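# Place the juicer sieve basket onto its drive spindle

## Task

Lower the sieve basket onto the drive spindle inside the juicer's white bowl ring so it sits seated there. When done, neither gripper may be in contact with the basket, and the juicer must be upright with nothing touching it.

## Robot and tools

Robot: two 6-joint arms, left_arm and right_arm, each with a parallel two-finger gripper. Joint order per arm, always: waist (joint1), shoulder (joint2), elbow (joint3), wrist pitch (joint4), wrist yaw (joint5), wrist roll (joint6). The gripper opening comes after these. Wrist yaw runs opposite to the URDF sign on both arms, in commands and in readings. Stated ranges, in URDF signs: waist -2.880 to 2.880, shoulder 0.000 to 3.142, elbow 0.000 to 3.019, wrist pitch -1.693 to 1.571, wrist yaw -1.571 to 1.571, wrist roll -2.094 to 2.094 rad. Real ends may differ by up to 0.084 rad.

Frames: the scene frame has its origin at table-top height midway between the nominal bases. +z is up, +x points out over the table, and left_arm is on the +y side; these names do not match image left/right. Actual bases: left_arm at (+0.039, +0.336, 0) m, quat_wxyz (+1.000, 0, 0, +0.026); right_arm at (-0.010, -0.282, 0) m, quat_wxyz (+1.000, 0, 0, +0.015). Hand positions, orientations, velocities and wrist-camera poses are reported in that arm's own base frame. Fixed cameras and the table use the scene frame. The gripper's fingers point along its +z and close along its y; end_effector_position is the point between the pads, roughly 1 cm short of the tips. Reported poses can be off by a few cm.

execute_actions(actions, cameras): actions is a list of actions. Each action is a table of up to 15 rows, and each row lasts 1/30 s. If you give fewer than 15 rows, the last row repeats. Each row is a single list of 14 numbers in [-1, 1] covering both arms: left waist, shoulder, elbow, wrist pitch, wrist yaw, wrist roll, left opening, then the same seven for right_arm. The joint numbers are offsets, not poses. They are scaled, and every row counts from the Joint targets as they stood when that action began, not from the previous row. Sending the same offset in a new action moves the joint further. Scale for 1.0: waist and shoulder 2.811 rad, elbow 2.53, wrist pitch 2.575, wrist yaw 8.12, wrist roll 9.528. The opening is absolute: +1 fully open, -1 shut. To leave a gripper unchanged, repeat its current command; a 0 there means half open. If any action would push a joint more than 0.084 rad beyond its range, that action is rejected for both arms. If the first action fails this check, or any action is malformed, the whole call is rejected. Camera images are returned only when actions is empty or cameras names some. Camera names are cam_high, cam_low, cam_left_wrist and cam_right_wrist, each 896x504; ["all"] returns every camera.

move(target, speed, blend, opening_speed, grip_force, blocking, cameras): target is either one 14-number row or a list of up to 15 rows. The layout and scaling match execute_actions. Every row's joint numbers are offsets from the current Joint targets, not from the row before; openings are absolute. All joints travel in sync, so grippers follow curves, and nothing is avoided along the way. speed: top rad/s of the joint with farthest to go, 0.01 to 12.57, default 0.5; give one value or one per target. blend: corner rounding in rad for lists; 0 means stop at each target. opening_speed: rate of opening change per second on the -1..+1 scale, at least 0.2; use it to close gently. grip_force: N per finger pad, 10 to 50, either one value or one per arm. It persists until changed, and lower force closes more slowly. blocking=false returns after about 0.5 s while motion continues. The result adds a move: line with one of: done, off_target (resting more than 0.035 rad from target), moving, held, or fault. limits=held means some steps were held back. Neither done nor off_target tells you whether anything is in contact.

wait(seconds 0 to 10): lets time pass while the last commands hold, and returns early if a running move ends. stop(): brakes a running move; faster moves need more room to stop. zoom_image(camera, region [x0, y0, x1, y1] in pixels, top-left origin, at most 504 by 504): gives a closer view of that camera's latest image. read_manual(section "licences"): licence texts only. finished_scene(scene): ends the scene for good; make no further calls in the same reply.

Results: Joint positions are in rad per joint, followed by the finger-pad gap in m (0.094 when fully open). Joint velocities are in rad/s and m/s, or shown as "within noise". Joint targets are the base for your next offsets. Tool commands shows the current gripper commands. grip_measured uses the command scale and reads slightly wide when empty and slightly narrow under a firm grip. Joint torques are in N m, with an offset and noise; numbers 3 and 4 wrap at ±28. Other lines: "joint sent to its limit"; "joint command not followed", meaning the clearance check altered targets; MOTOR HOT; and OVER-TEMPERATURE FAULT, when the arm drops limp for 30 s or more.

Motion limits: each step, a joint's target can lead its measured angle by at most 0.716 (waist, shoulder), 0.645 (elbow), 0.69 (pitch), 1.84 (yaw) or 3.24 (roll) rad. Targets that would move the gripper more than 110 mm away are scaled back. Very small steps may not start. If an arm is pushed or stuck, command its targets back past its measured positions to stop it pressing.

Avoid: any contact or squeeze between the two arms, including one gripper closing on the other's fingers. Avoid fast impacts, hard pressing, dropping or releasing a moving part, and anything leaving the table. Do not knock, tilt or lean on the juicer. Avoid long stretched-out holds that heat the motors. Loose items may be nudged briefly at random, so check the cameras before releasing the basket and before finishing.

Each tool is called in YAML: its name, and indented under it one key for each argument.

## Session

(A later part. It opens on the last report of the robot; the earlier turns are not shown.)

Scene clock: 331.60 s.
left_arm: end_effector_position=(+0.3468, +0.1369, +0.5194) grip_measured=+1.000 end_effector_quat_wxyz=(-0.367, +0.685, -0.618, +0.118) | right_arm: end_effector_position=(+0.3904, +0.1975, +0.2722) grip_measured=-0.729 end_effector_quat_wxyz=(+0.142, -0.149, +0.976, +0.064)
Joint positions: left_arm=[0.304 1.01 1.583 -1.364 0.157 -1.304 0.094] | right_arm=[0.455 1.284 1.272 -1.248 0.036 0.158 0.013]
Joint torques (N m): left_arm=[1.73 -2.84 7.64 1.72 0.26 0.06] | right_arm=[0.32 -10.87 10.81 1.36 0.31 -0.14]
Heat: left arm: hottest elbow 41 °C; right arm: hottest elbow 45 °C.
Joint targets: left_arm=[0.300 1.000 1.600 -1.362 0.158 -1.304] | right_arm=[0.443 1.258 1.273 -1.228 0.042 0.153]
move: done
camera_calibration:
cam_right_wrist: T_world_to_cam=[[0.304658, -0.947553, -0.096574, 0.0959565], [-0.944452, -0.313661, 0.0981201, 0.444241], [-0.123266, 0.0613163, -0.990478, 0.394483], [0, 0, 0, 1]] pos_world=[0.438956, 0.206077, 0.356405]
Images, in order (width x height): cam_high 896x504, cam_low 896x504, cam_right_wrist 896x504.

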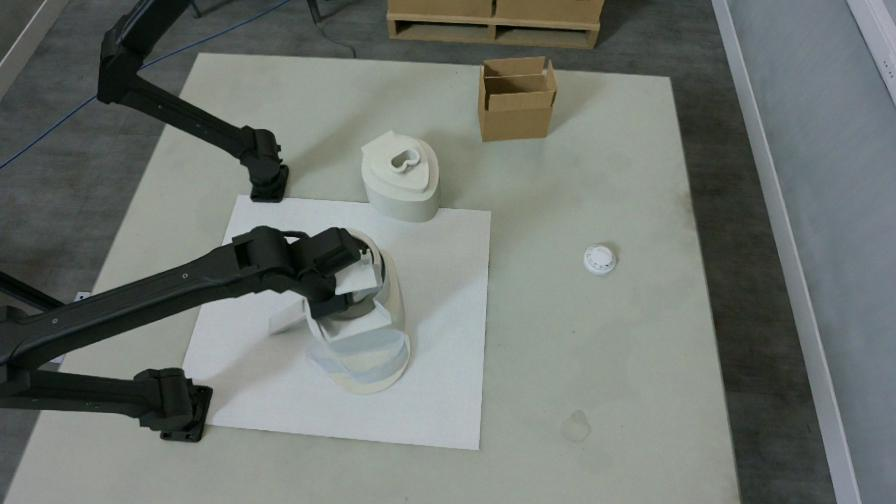

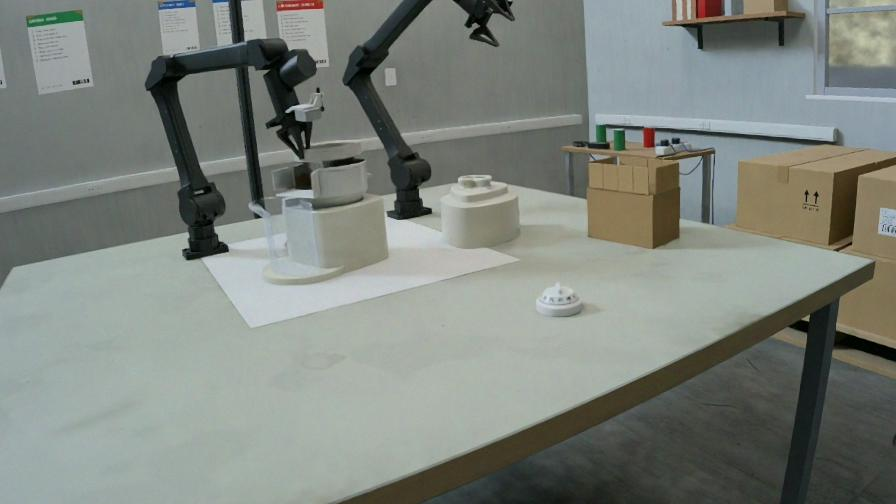

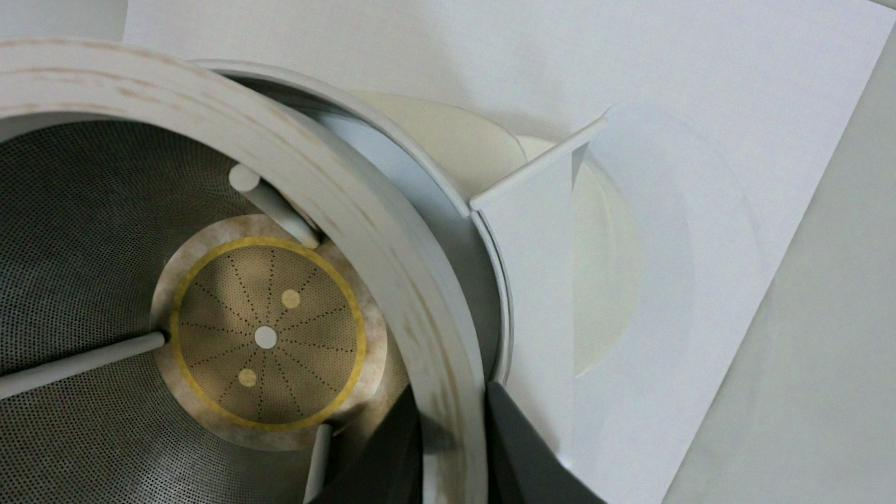

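move:
  target: [0,0,0,0,0,0,1, 0,0.003,-0.0313,0.0327,0,0,-1]
  speed: 0.15
  cameras: ["cam_low","cam_high","cam_right_wrist"]

zoom_image:
  camera: "cam_low"
  region: [255, 80, 395, 220]

zoom_image:
  camera: "cam_high"
  region: [300, 200, 400, 300]

Scene clock: 340.57 s.
left_arm: end_effector_position=(+0.3468, +0.1369, +0.5194) grip_measured=+1.000 end_effector_quat_wxyz=(-0.367, +0.685, -0.618, +0.118) | right_arm: end_effector_position=(+0.3906, +0.1976, +0.2435) grip_measured=-0.729 end_effector_quat_wxyz=(+0.145, -0.149, +0.976, +0.065)
Joint positions: left_arm=[0.304 1.01 1.583 -1.364 0.157 -1.304 0.094] | right_arm=[0.455 1.284 1.195 -1.164 0.036 0.157 0.013]
Joint torques (N m): left_arm=[1.55 -2.84 7.61 1.74 0.26 0.04] | right_arm=[0.32 -10.46 10.58 1.43 0.32 -0.12]
Heat: left arm: hottest elbow 41 °C; right arm: hottest elbow 45 °C.
Joint targets: left_arm=[0.300 1.000 1.600 -1.362 0.158 -1.304] | right_arm=[0.443 1.267 1.193 -1.143 0.042 0.153]
move: done
camera_calibration:
cam_right_wrist: T_world_to_cam=[[0.305618, -0.947151, -0.0974816, 0.0929193], [-0.944968, -0.314272, 0.0909257, 0.449381], [-0.116756, 0.0643285, -0.991075, 0.363153], [0, 0, 0, 1]] pos_world=[0.438653, 0.205875, 0.32811]
Images, in order (width x height): cam_high 896x504, cam_low 896x504, cam_right_wrist 896x504.

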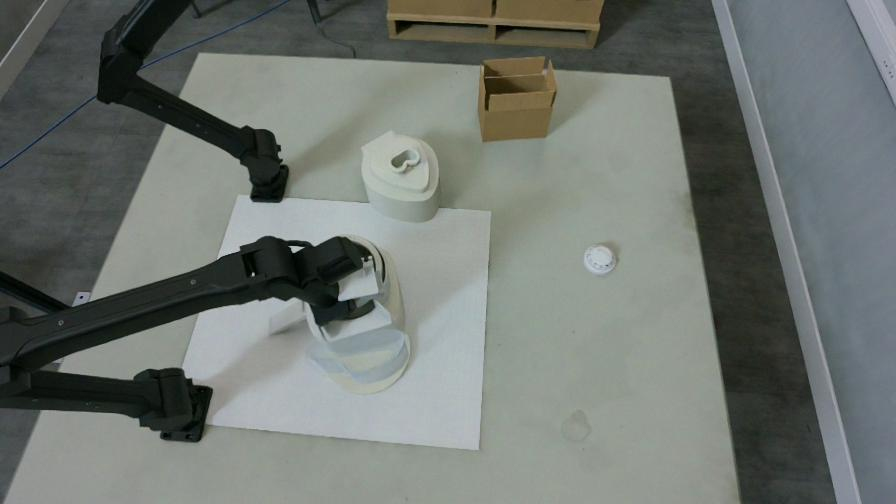

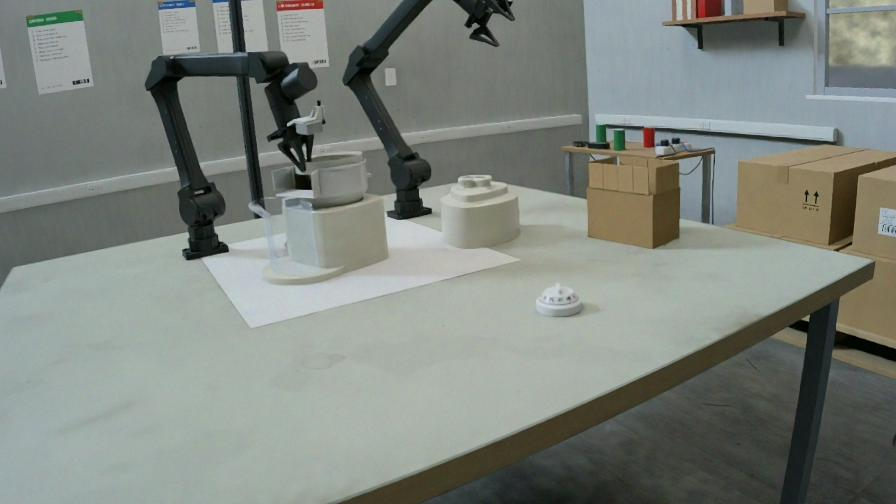

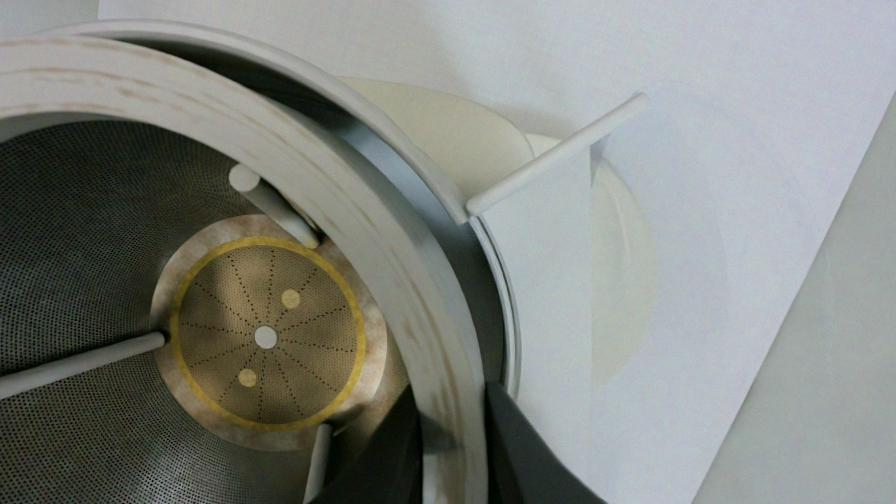

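Scaled by 3.600 from the camera's 896x504 image, which has a finer 1280x720 frame.

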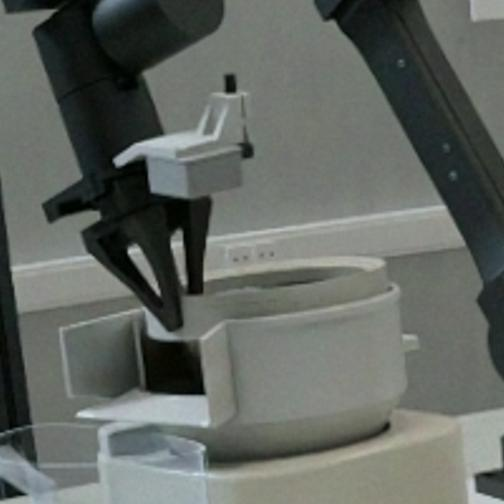

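Scaled by 5.040 from the camera's 896x504 image, which has a finer 1280x720 frame.

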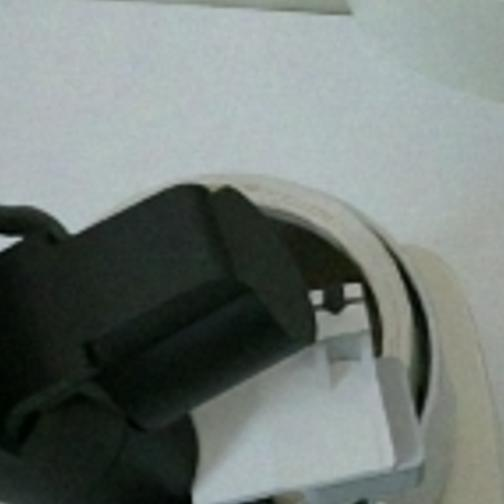

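move:
  target: [0,0,0,0,0,0,1, 0,0.0085,-0.0247,0.0272,0,0,-1]
  speed: 0.1
  cameras: ["cam_low","cam_high","cam_right_wrist"]

zoom_image:
  camera: "cam_low"
  region: [255, 80, 395, 220]

zoom_image:
  camera: "cam_high"
  region: [300, 200, 400, 300]

Scene clock: 347.83 s.
left_arm: end_effector_position=(+0.3468, +0.1369, +0.5194) grip_measured=+1.000 end_effector_quat_wxyz=(-0.367, +0.685, -0.618, +0.118) | right_arm: end_effector_position=(+0.3899, +0.1972, +0.2208) grip_measured=-0.729 end_effector_quat_wxyz=(+0.149, -0.149, +0.975, +0.066)
Joint positions: left_arm=[0.304 1.01 1.583 -1.364 0.157 -1.304 0.094] | right_arm=[0.455 1.284 1.133 -1.094 0.036 0.157 0.013]
Joint torques (N m): left_arm=[1.55 -2.84 7.58 1.76 0.25 0.05] | right_arm=[0.38 -7.71 10.51 1.57 0.31 -0.13]
Heat: left arm: hottest elbow 41 °C; right arm: hottest elbow 44 °C.
Joint targets: left_arm=[0.300 1.000 1.600 -1.362 0.158 -1.304] | right_arm=[0.443 1.291 1.131 -1.073 0.042 0.153]
move: done
camera_calibration:
cam_right_wrist: T_world_to_cam=[[0.306329, -0.946795, -0.0987016, 0.0905943], [-0.945636, -0.314564, 0.0825927, 0.452792], [-0.109246, 0.0680353, -0.991684, 0.337074], [0, 0, 0, 1]] pos_world=[0.437249, 0.205273, 0.305815]
Images, in order (width x height): cam_high 896x504, cam_low 896x504, cam_right_wrist 896x504.

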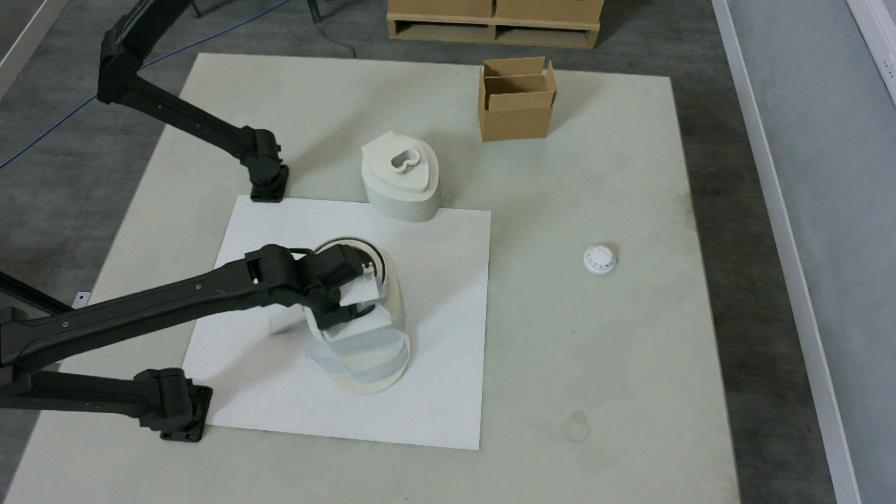

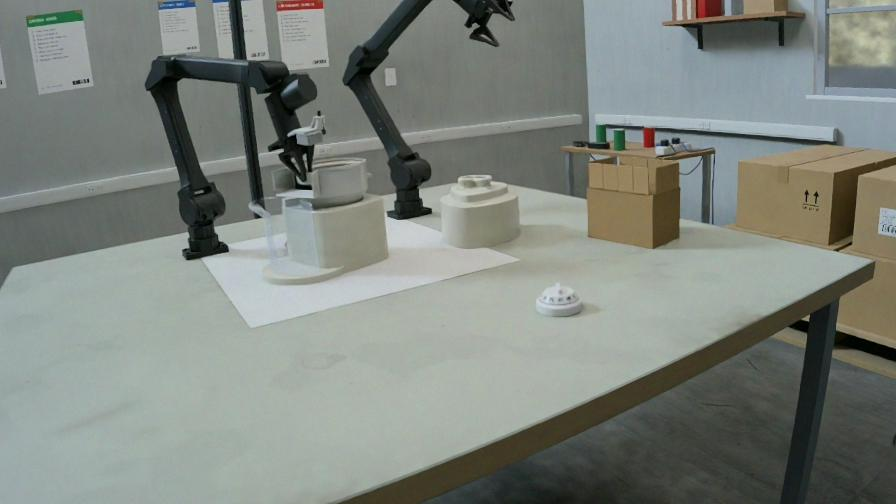

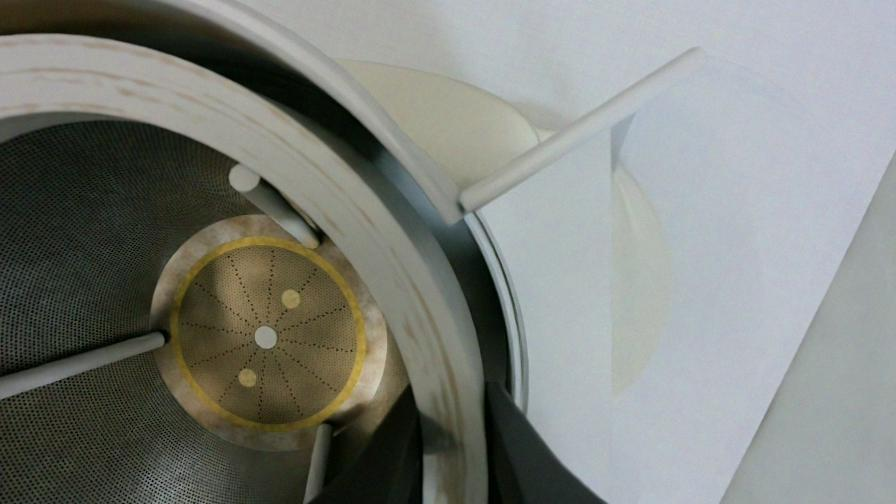

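Scaled by 3.600 from the camera's 896x504 image, which has a finer 1280x720 frame.

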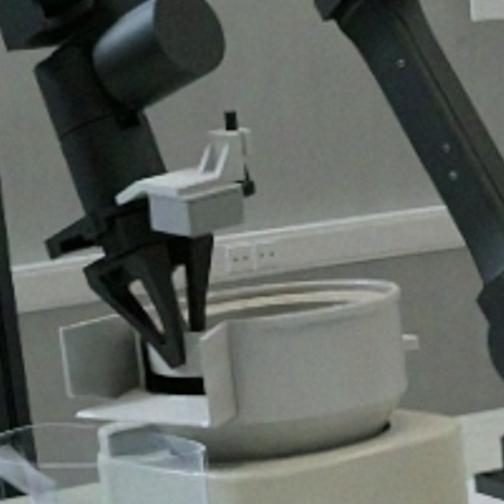

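Scaled by 5.040 from the camera's 896x504 image, which has a finer 1280x720 frame.

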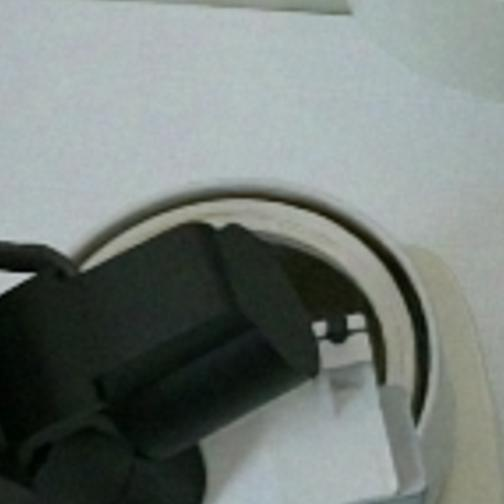

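move:
  target: [0,0,0,0,0,0,1, 0,0,-0.0115,0.0041,0,0,-1]
  speed: 0.08
  cameras: ["cam_low","cam_high","cam_right_wrist"]

zoom_image:
  camera: "cam_low"
  region: [285, 140, 385, 220]

Scene clock: 353.60 s.
left_arm: end_effector_position=(+0.3468, +0.1369, +0.5194) grip_measured=+1.000 end_effector_quat_wxyz=(-0.367, +0.685, -0.618, +0.118) | right_arm: end_effector_position=(+0.3880, +0.1959, +0.2118) grip_measured=-0.729 end_effector_quat_wxyz=(+0.148, -0.149, +0.976, +0.066)
Joint positions: left_arm=[0.304 1.01 1.583 -1.364 0.157 -1.304 0.094] | right_arm=[0.454 1.284 1.11 -1.074 0.037 0.157 0.013]
Joint torques (N m): left_arm=[1.73 -2.9 7.58 1.7 0.25 0.05] | right_arm=[0.21 -7.88 9.84 1.07 0.28 -0.14]
Heat: left arm: hottest elbow 41 °C; right arm: hottest elbow 43 °C.
Joint targets: left_arm=[0.300 1.000 1.600 -1.362 0.158 -1.304] | right_arm=[0.443 1.291 1.102 -1.063 0.042 0.153]
move: done
camera_calibration:
cam_right_wrist: T_world_to_cam=[[0.3051, -0.947176, -0.0988517, 0.0895715], [-0.945647, -0.313592, 0.0860858, 0.450497], [-0.112538, 0.067214, -0.991372, 0.329382], [0, 0, 0, 1]] pos_world=[0.435751, 0.203973, 0.296613]
Images, in order (width x height): cam_high 896x504, cam_low 896x504, cam_right_wrist 896x504.

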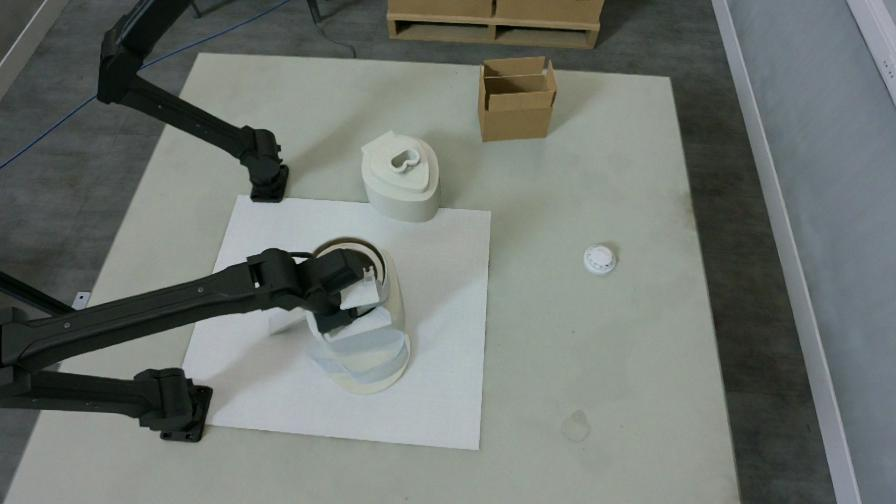

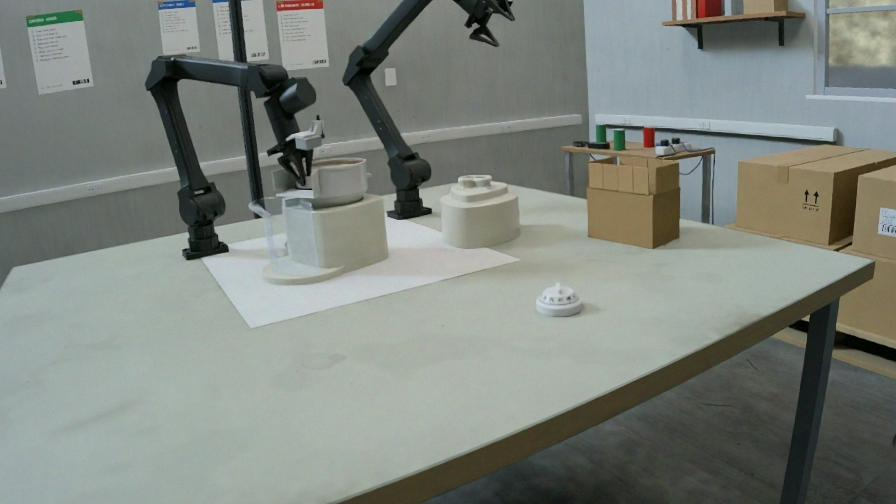

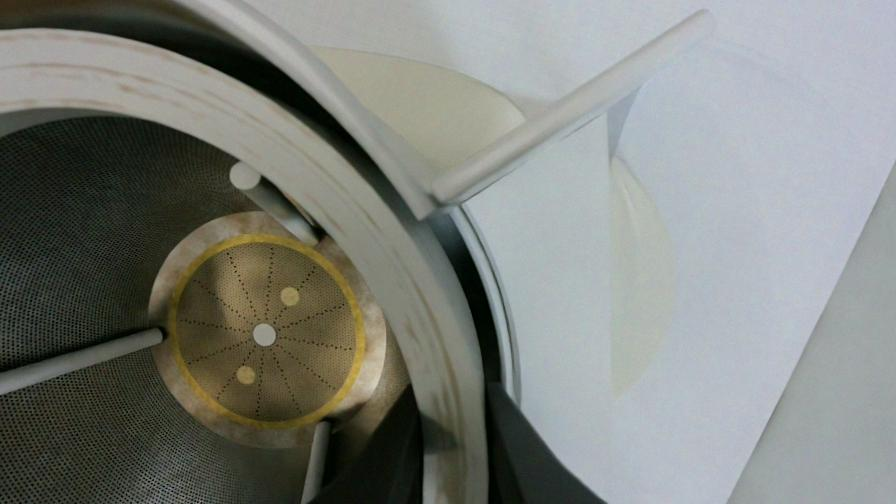

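Scaled by 5.040 from the camera's 896x504 image, which has a finer 1280x720 frame.

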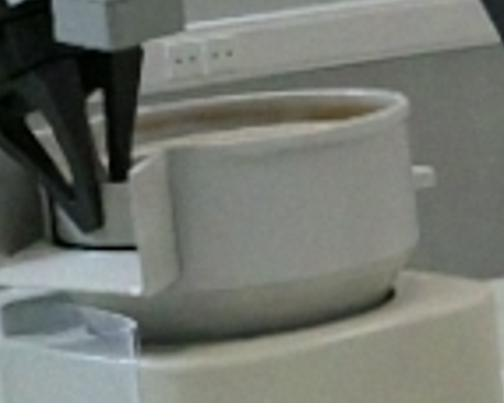

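move:
  target: [0,0,0,0,0,0,1, -0.0089,0.0167,0.0269,-0.0144,0.0069,-0.0200,-1]
  speed: 0.12
  cameras: ["cam_low","cam_high","cam_right_wrist"]

zoom_image:
  camera: "cam_low"
  region: [285, 140, 385, 220]

Scene clock: 391.83 s.
left_arm: end_effector_position=(+0.3468, +0.1369, +0.5194) grip_measured=+1.000 end_effector_quat_wxyz=(-0.367, +0.685, -0.618, +0.118) | right_arm: end_effector_position=(+0.3946, +0.1972, +0.2051) grip_measured=-0.729 end_effector_quat_wxyz=(+0.138, -0.222, +0.962, +0.077)
Joint positions: left_arm=[0.304 1.01 1.583 -1.364 0.157 -1.304 0.094] | right_arm=[0.427 1.316 1.123 -1.074 0.094 -0.011 0.013]
Joint torques (N m): left_arm=[1.67 -2.73 7.58 1.68 0.25 0.06] | right_arm=[0.15 -7.18 14.35 -0.44 0.29 -0.37]
Heat: left arm: hottest elbow 41 °C; right arm: hottest elbow 41 °C.
Joint targets: left_arm=[0.300 1.000 1.600 -1.362 0.158 -1.304] | right_arm=[0.418 1.337 1.170 -1.100 0.098 -0.038]
move: off_target (right_arm); right_arm: the elbow is farthest, 0.047 rad from its target
camera_calibration:
cam_right_wrist: T_world_to_cam=[[0.442974, -0.890848, -0.10082, 0.0229773], [-0.88719, -0.45177, 0.0937967, 0.460213], [-0.129106, 0.0478975, -0.990473, 0.333533], [0, 0, 0, 1]] pos_world=[0.441179, 0.212404, 0.289506]
Images, in order (width x height): cam_high 896x504, cam_low 896x504, cam_right_wrist 896x504.

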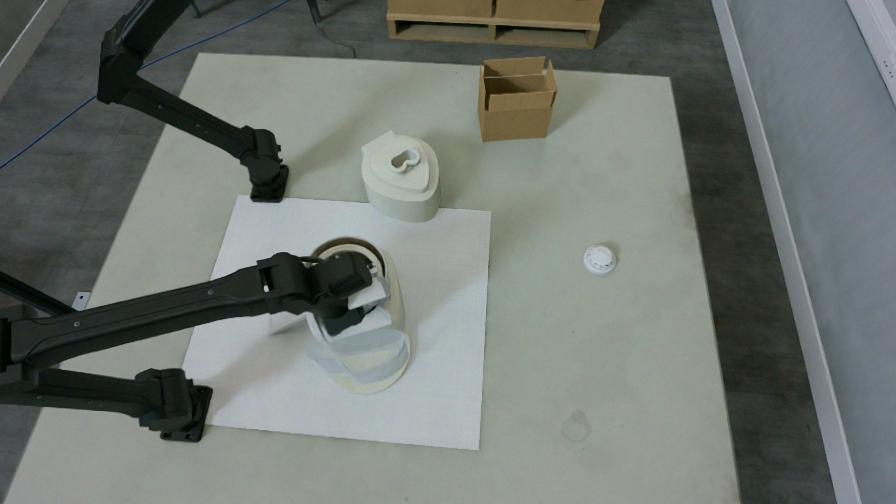

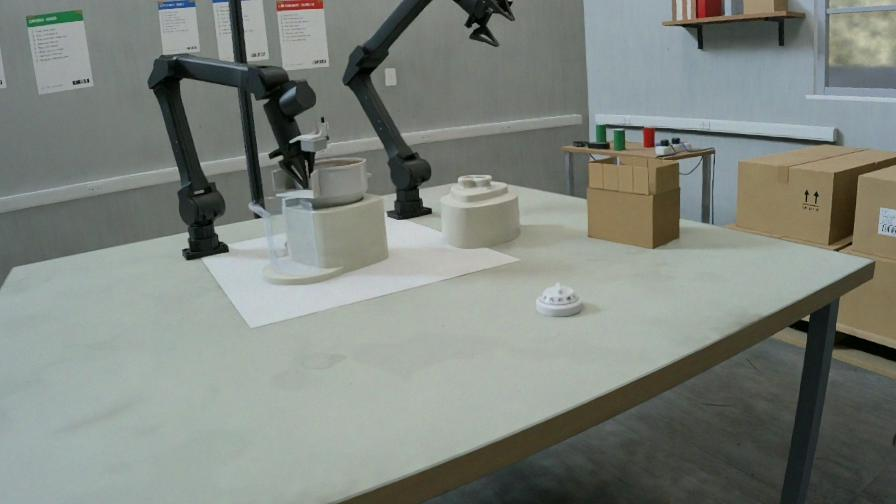

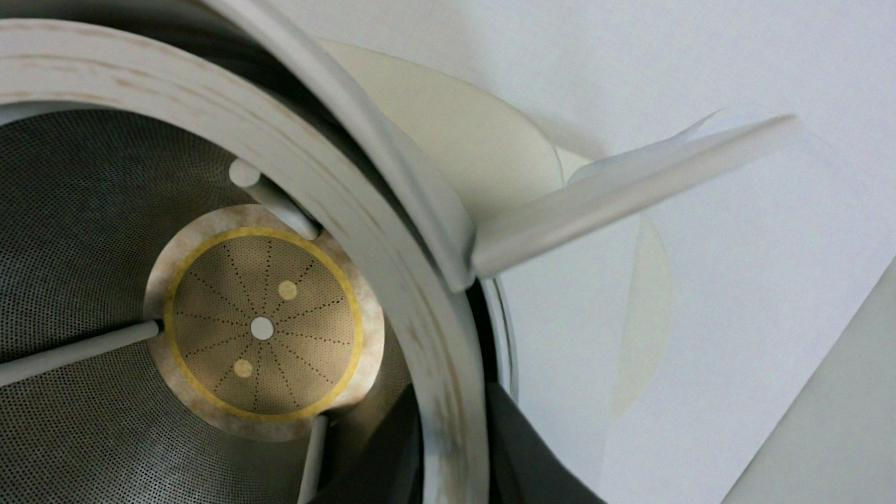

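Scaled by 5.040 from the camera's 896x504 image, which has a finer 1280x720 frame.

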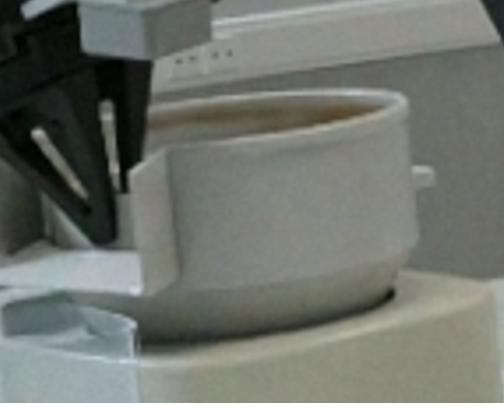

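zoom_image:
  camera: "cam_high"
  region: [300, 220, 400, 320]

move:
  target: [0,0,0,0,0,0,1, 0.01548,-0.0167,-0.0257,0.0202,-0.00585,0.01564,-1]
  speed: 0.12
  cameras: ["cam_low","cam_high","cam_right_wrist"]

zoom_image:
  camera: "cam_low"
  region: [285, 140, 385, 220]

zoom_image:
  camera: "cam_high"
  region: [300, 220, 400, 320]

Scaled by 5.040 from the camera's 896x504 image, which has a finer 1280x720 frame.

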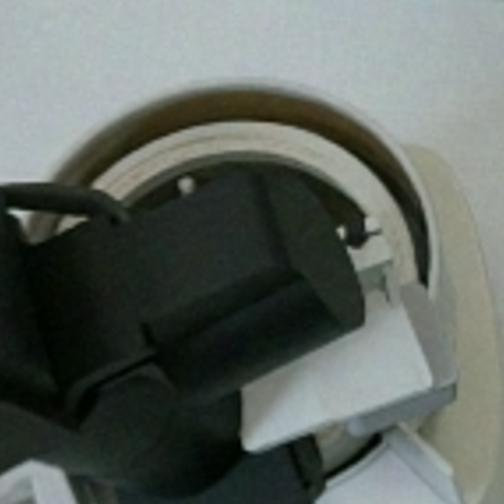

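Scene clock: 414.87 s.
left_arm: end_effector_position=(+0.3468, +0.1369, +0.5194) grip_measured=+1.000 end_effector_quat_wxyz=(-0.367, +0.685, -0.618, +0.118) | right_arm: end_effector_position=(+0.3930, +0.1986, +0.2070) grip_measured=-0.729 end_effector_quat_wxyz=(+0.144, -0.176, +0.971, +0.067)
Joint positions: left_arm=[0.304 1.01 1.583 -1.364 0.157 -1.304 0.094] | right_arm=[0.448 1.306 1.118 -1.068 0.053 0.098 0.013]
Joint torques (N m): left_arm=[1.55 -2.78 7.6 1.74 0.26 0.07] | right_arm=[2.02 -10.17 9.39 1.36 0.06 0.1]
Heat: left arm: hottest elbow 41 °C; right arm: hottest elbow 44 °C.
Joint targets: left_arm=[0.300 1.000 1.600 -1.362 0.158 -1.304] | right_arm=[0.461 1.291 1.105 -1.048 0.051 0.111]
move: done
camera_calibration:
cam_right_wrist: T_world_to_cam=[[0.357115, -0.929261, -0.0945665, 0.0652046], [-0.926482, -0.365268, 0.0906103, 0.458171], [-0.118743, 0.0552558, -0.991386, 0.329801], [0, 0, 0, 1]] pos_world=[0.440363, 0.209724, 0.291611]
Images, in order (width x height): cam_high 896x504, cam_low 896x504, cam_right_wrist 896x504.

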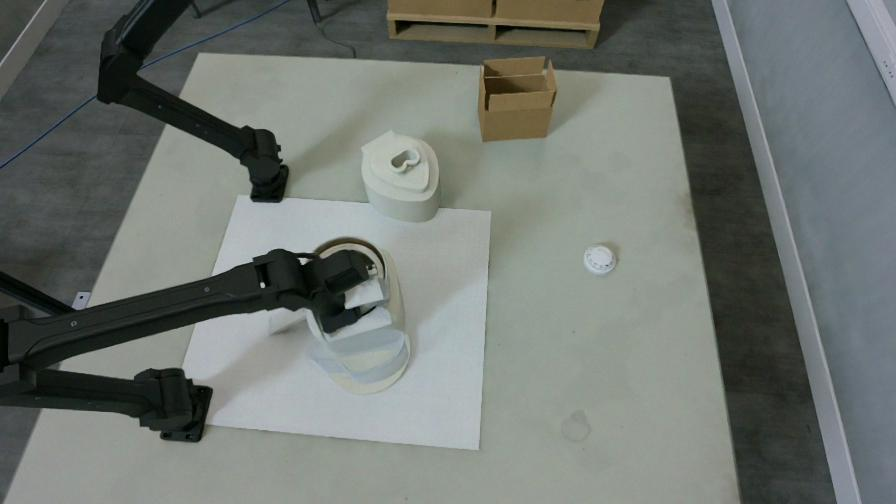

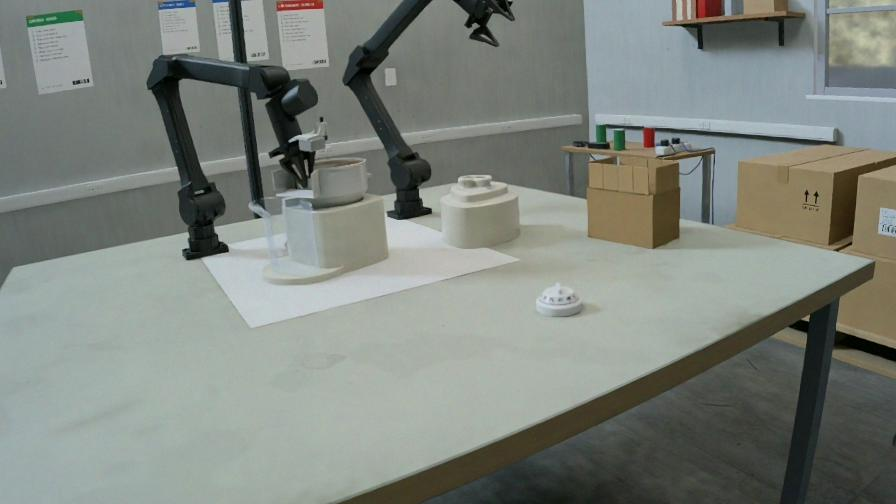

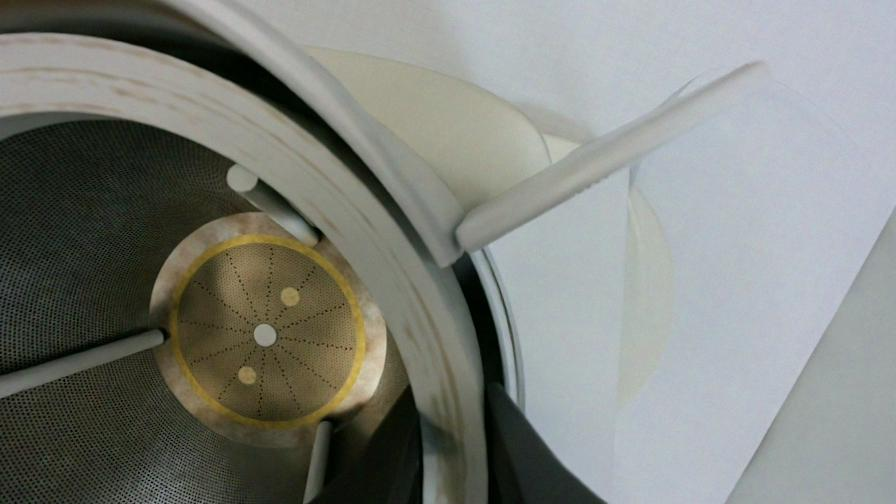

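Scaled by 5.040 from the camera's 896x504 image, which has a finer 1280x720 frame.

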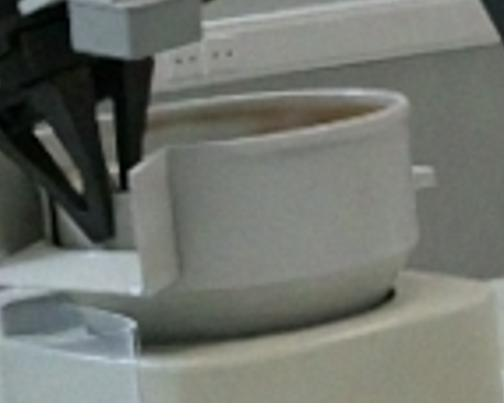

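Scaled by 5.040 from the camera's 896x504 image, which has a finer 1280x720 frame.

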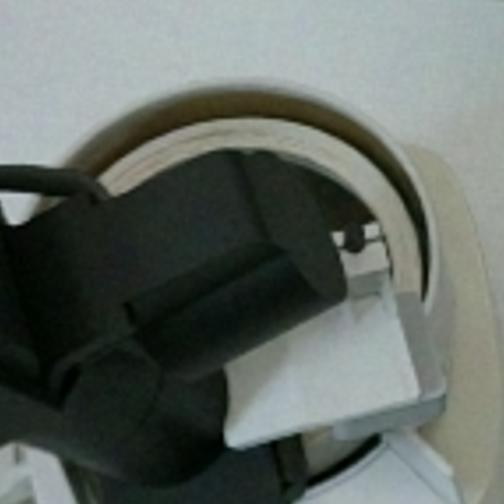

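move:
  target: [0,0,0,0,0,0,1, -0.002,0.002,-0.0085,0.0075,0,0,-1]
  speed: 0.08
  cameras: ["cam_low","cam_right_wrist"]

zoom_image:
  camera: "cam_low"
  region: [285, 140, 385, 220]

Scene clock: 423.43 s.
left_arm: end_effector_position=(+0.3468, +0.1369, +0.5194) grip_measured=+1.000 end_effector_quat_wxyz=(-0.367, +0.685, -0.618, +0.118) | right_arm: end_effector_position=(+0.3926, +0.1981, +0.2061) grip_measured=-0.729 end_effector_quat_wxyz=(+0.150, -0.176, +0.971, +0.068)
Joint positions: left_arm=[0.304 1.01 1.583 -1.364 0.157 -1.304 0.094] | right_arm=[0.448 1.297 1.106 -1.051 0.051 0.098 0.013]
Joint torques (N m): left_arm=[1.67 -2.84 7.61 1.76 0.26 0.06] | right_arm=[1.49 -8.82 8.75 1.47 0.08 0.05]
Heat: left arm: hottest elbow 41 °C; right arm: hottest elbow 44 °C.
Joint targets: left_arm=[0.300 1.000 1.600 -1.362 0.158 -1.304] | right_arm=[0.456 1.296 1.084 -1.029 0.051 0.112]
move: done
camera_calibration:
cam_right_wrist: T_world_to_cam=[[0.357028, -0.929308, -0.0944274, 0.0648471], [-0.927945, -0.364441, 0.0781076, 0.460676], [-0.106999, 0.0597368, -0.992463, 0.323619], [0, 0, 0, 1]] pos_world=[0.438957, 0.20882, 0.291321]
Images, in order (width x height): cam_low 896x504, cam_right_wrist 896x504.

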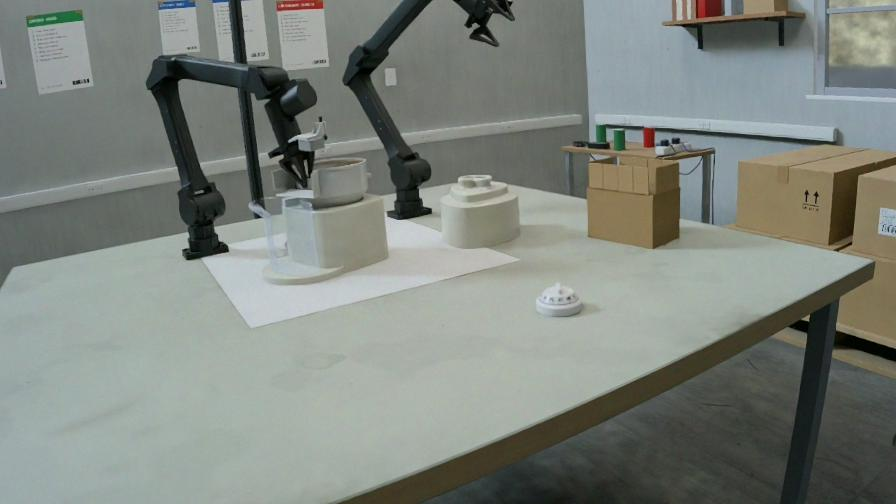

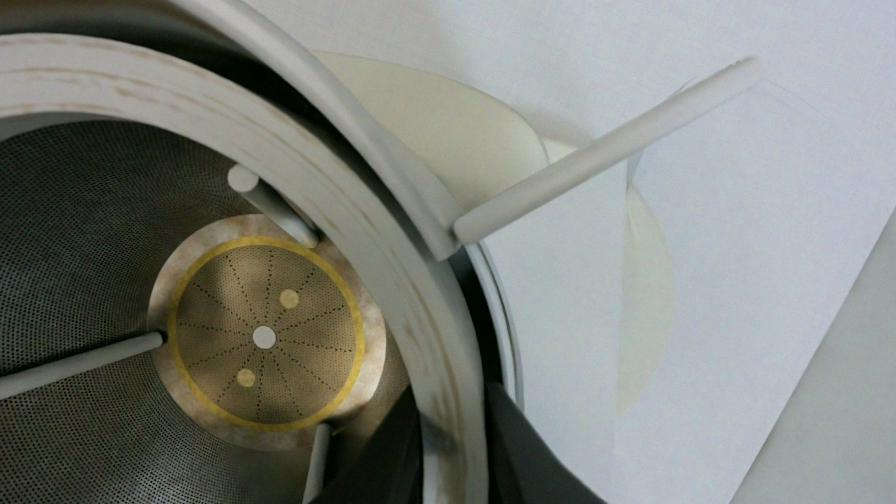

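Scaled by 5.040 from the camera's 896x504 image, which has a finer 1280x720 frame.

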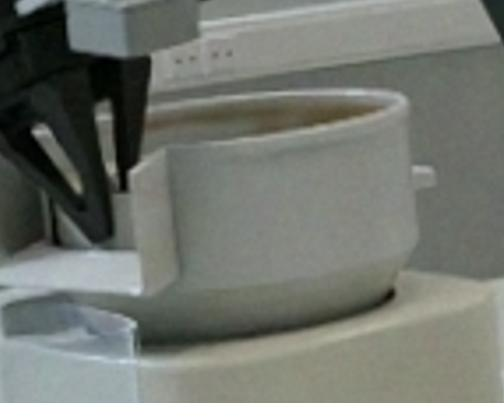

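move:
  target: [0,0,0,0,0,0,1, -0.0116,0.0139,0.0253,-0.0159,0.0046,-0.0130,-1]
  speed: 0.12
  cameras: ["cam_low","cam_right_wrist"]

zoom_image:
  camera: "cam_low"
  region: [285, 140, 385, 220]

Scene clock: 439.30 s.
left_arm: end_effector_position=(+0.3468, +0.1369, +0.5194) grip_measured=+1.000 end_effector_quat_wxyz=(-0.367, +0.685, -0.618, +0.118) | right_arm: end_effector_position=(+0.3944, +0.1976, +0.2048) grip_measured=-0.730 end_effector_quat_wxyz=(+0.148, -0.214, +0.963, +0.077)
Joint positions: left_arm=[0.304 1.01 1.583 -1.364 0.157 -1.304 0.094] | right_arm=[0.432 1.304 1.108 -1.051 0.086 0.009 0.013]
Joint torques (N m): left_arm=[1.55 -2.84 7.61 1.7 0.26 0.06] | right_arm=[0.67 -6.01 13.74 -0.14 0.19 -0.31]
Heat: left arm: hottest elbow 41 °C; right arm: hottest elbow 42 °C.
Joint targets: left_arm=[0.300 1.000 1.600 -1.362 0.158 -1.304] | right_arm=[0.423 1.335 1.148 -1.070 0.088 -0.012]
move: off_target (right_arm); right_arm: the elbow is farthest, 0.040 rad from its target
camera_calibration:
cam_right_wrist: T_world_to_cam=[[0.429316, -0.897724, -0.0988875, 0.0297456], [-0.896224, -0.436999, 0.0762537, 0.464428], [-0.111668, 0.0558883, -0.992173, 0.325138], [0, 0, 0, 1]] pos_world=[0.439769, 0.211486, 0.29012]
Images, in order (width x height): cam_low 896x504, cam_right_wrist 896x504.

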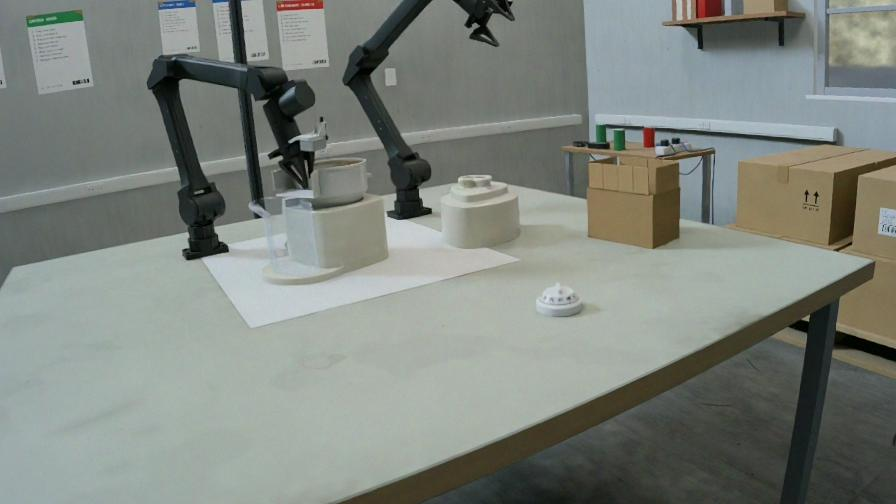

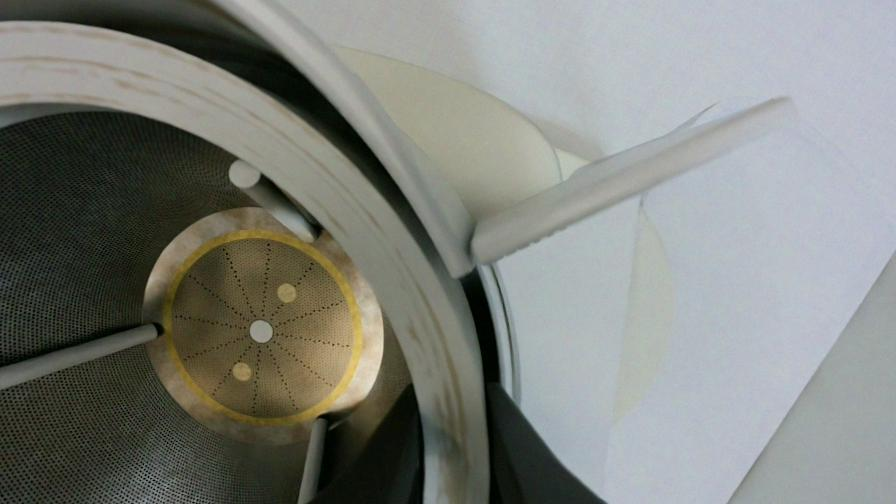

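Scaled by 5.040 from the camera's 896x504 image, which has a finer 1280x720 frame.

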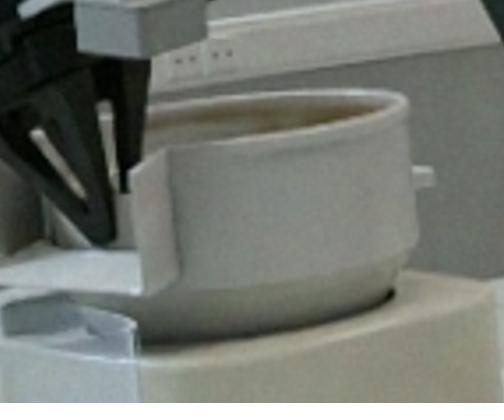

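zoom_image:
  camera: "cam_low"
  region: [310, 150, 372, 176]

Scaled by 8.129 from the camera's 896x504 image, which has a finer 1280x720 frame.

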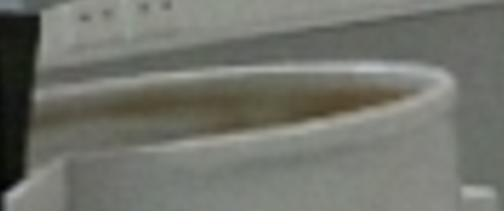

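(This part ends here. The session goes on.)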